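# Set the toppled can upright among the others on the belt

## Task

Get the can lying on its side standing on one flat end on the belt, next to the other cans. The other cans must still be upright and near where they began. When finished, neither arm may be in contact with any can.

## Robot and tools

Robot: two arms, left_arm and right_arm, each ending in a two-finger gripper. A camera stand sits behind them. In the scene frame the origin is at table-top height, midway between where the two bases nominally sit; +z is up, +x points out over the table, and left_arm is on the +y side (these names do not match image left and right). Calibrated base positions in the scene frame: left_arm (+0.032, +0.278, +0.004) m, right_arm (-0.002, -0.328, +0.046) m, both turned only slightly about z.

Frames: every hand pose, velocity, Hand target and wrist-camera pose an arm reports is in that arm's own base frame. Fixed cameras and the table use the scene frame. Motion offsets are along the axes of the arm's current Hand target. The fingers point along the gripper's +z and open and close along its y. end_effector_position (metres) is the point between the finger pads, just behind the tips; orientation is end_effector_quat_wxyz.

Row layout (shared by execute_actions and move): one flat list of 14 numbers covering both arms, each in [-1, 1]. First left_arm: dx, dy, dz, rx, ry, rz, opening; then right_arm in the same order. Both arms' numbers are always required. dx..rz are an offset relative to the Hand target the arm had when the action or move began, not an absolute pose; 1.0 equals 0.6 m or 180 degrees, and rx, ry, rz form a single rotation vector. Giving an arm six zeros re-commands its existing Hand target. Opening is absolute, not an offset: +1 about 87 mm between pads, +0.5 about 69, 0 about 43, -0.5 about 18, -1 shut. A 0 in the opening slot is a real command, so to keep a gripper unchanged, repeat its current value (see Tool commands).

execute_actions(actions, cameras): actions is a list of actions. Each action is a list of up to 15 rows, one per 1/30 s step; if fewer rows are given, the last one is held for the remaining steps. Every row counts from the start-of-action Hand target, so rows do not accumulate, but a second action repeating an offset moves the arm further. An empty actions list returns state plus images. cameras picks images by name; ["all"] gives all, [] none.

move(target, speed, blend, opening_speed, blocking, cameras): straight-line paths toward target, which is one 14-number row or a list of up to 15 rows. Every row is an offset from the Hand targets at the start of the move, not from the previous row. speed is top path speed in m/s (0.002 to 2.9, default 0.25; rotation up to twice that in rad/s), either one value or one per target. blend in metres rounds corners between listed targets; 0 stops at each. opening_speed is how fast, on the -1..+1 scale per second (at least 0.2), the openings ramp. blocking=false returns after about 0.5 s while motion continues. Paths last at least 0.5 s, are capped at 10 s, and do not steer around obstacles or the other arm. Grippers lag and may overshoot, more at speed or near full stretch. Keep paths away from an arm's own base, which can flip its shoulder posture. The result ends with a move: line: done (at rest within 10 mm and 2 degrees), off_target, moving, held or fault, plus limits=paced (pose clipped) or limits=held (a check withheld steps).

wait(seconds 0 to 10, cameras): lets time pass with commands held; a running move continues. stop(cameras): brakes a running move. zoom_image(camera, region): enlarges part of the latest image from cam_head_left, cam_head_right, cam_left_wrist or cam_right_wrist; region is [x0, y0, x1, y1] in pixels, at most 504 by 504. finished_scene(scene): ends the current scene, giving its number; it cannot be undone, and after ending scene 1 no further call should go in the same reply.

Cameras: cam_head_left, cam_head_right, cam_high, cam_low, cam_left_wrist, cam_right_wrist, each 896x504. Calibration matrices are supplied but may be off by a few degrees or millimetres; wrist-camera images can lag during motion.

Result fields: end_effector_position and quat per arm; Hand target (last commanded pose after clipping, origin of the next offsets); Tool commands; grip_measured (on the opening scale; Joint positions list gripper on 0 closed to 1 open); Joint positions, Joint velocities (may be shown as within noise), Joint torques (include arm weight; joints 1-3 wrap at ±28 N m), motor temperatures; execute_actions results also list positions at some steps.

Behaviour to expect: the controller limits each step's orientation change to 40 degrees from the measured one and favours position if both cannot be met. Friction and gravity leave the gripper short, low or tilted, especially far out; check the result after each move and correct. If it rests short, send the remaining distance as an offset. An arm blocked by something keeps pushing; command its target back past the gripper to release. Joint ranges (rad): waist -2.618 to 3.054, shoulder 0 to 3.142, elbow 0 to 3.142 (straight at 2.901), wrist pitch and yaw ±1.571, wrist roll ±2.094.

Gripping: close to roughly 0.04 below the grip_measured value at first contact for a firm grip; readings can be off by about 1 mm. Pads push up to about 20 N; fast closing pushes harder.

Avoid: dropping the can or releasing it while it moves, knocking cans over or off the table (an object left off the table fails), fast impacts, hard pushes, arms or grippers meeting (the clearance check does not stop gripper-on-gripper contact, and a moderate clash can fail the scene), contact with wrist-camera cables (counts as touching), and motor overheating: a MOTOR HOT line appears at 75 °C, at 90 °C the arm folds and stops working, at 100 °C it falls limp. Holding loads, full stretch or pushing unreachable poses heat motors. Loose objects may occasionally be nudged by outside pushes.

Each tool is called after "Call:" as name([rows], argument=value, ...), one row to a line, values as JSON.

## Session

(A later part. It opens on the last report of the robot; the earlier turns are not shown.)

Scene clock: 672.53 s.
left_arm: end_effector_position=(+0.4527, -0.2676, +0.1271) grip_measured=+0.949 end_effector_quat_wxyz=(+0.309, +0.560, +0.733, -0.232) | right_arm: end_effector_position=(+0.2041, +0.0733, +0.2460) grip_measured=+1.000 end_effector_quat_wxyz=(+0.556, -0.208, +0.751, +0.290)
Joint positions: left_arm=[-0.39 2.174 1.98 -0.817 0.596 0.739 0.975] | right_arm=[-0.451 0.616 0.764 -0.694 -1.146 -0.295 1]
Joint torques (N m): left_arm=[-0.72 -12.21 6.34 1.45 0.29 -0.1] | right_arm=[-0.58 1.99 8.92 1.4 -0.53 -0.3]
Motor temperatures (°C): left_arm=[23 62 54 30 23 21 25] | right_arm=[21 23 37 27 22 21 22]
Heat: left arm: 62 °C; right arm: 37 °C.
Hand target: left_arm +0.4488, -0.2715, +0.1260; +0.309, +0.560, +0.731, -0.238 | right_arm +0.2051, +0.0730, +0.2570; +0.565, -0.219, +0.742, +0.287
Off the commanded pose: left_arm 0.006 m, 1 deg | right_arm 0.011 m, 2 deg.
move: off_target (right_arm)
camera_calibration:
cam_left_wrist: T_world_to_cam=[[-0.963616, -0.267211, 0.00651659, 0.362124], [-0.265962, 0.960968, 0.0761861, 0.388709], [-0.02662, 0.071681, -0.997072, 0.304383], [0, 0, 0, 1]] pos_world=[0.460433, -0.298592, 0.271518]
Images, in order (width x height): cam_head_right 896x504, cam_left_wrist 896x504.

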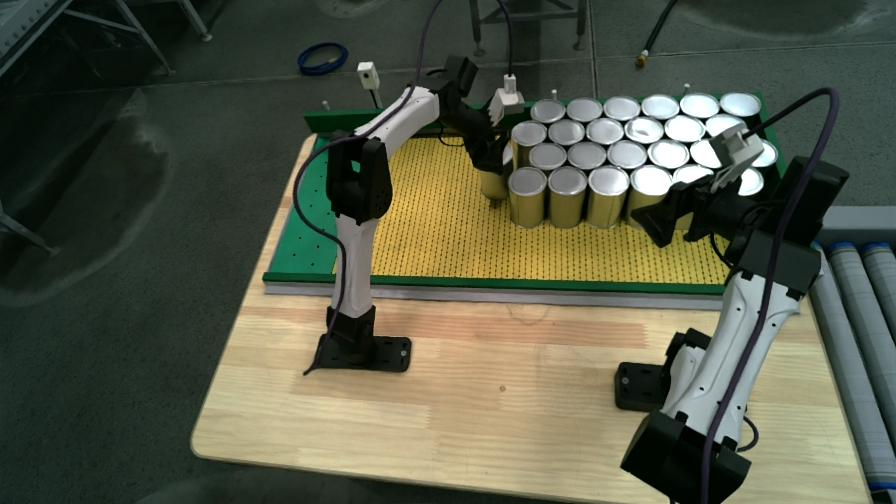

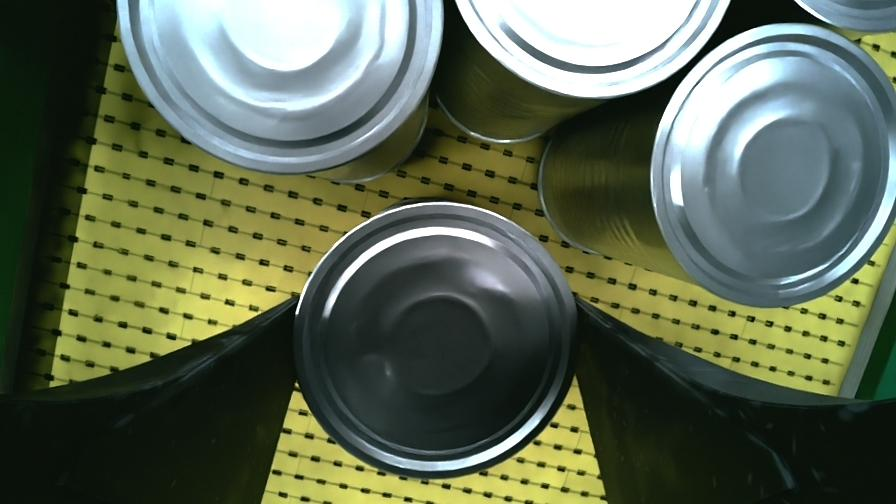

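Call:
move([
  [0,0.0075,-0.1,0,0,0,1,0,0,0,0,0,0,1],
  [0,0.0075,-0.2,0,0,0,1,0,0,0,0,0,0,1],
  [-0.06,-0.05,-0.32,0,0,0,1,0,0,0,0,0,0,1],
], speed=[0.1, 0.2, 0.3], blend=[0.02, 0.02, 0], cameras=["cam_left_wrist", "cam_head_right", "cam_high"])

Scene clock: 690.70 s.
left_arm: end_effector_position=(+0.3937, -0.1715, +0.2850) grip_measured=+1.000 end_effector_quat_wxyz=(+0.315, +0.558, +0.733, -0.231) | right_arm: end_effector_position=(+0.2041, +0.0733, +0.2460) grip_measured=+1.000 end_effector_quat_wxyz=(+0.556, -0.208, +0.751, +0.290)
Joint positions: left_arm=[-0.211 2.055 2.482 -1.539 0.684 0.924 1] | right_arm=[-0.451 0.616 0.764 -0.694 -1.146 -0.295 1]
Joint torques (N m): left_arm=[0.31 -8.14 8.94 0.77 0.42 0.16] | right_arm=[-0.21 1.91 8.75 1.47 -0.53 -0.27]
Motor temperatures (°C): left_arm=[23 63 53 30 22 21 25] | right_arm=[21 23 37 27 22 21 22]
Heat: left arm: 63 °C; right arm: 37 °C.
Hand target: left_arm +0.3910, -0.1702, +0.2855; +0.309, +0.560, +0.731, -0.238 | right_arm +0.2051, +0.0730, +0.2570; +0.565, -0.219, +0.742, +0.287
Off the commanded pose: left_arm 0.003 m, 1 deg | right_arm 0.011 m, 2 deg.
move: off_target (right_arm)
camera_calibration:
cam_left_wrist: T_world_to_cam=[[-0.961902, -0.273394, 0.000219792, 0.329977], [-0.272754, 0.959706, 0.0676023, 0.273516], [-0.018693, 0.0649669, -0.997712, 0.449215], [0, 0, 0, 1]] pos_world=[0.400406, -0.201466, 0.429625]
Images, in order (width x height): cam_head_right 896x504, cam_high 896x504, cam_left_wrist 896x504.

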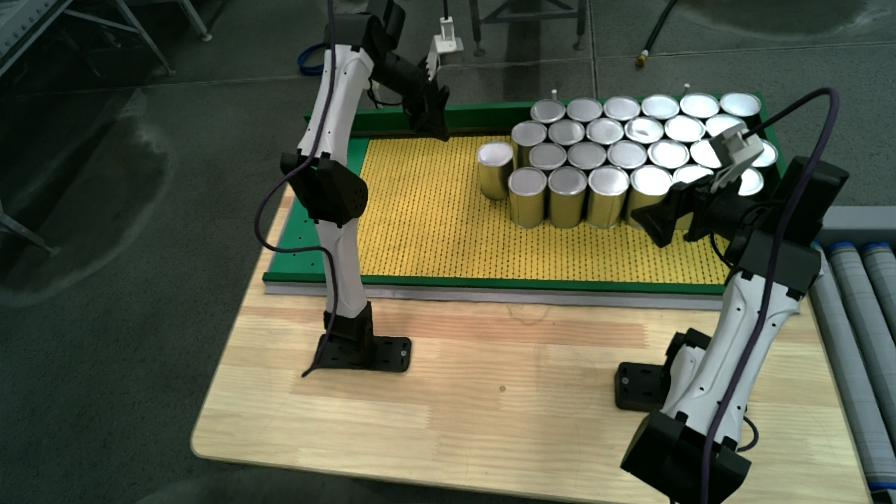

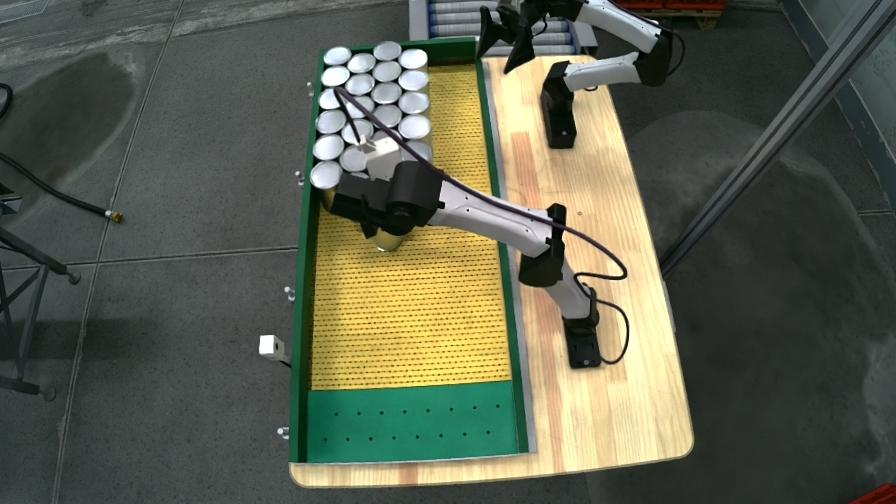

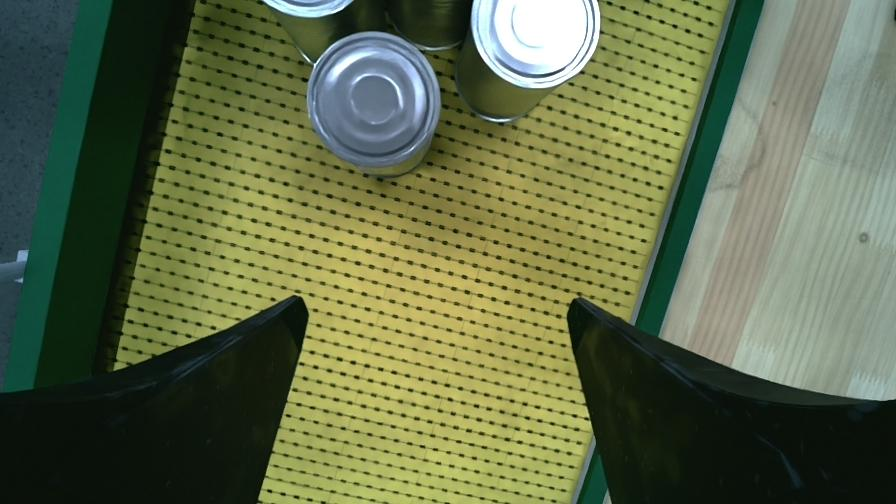

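Call:
finished_scene(scene=3)

The scene is finished: the task was done.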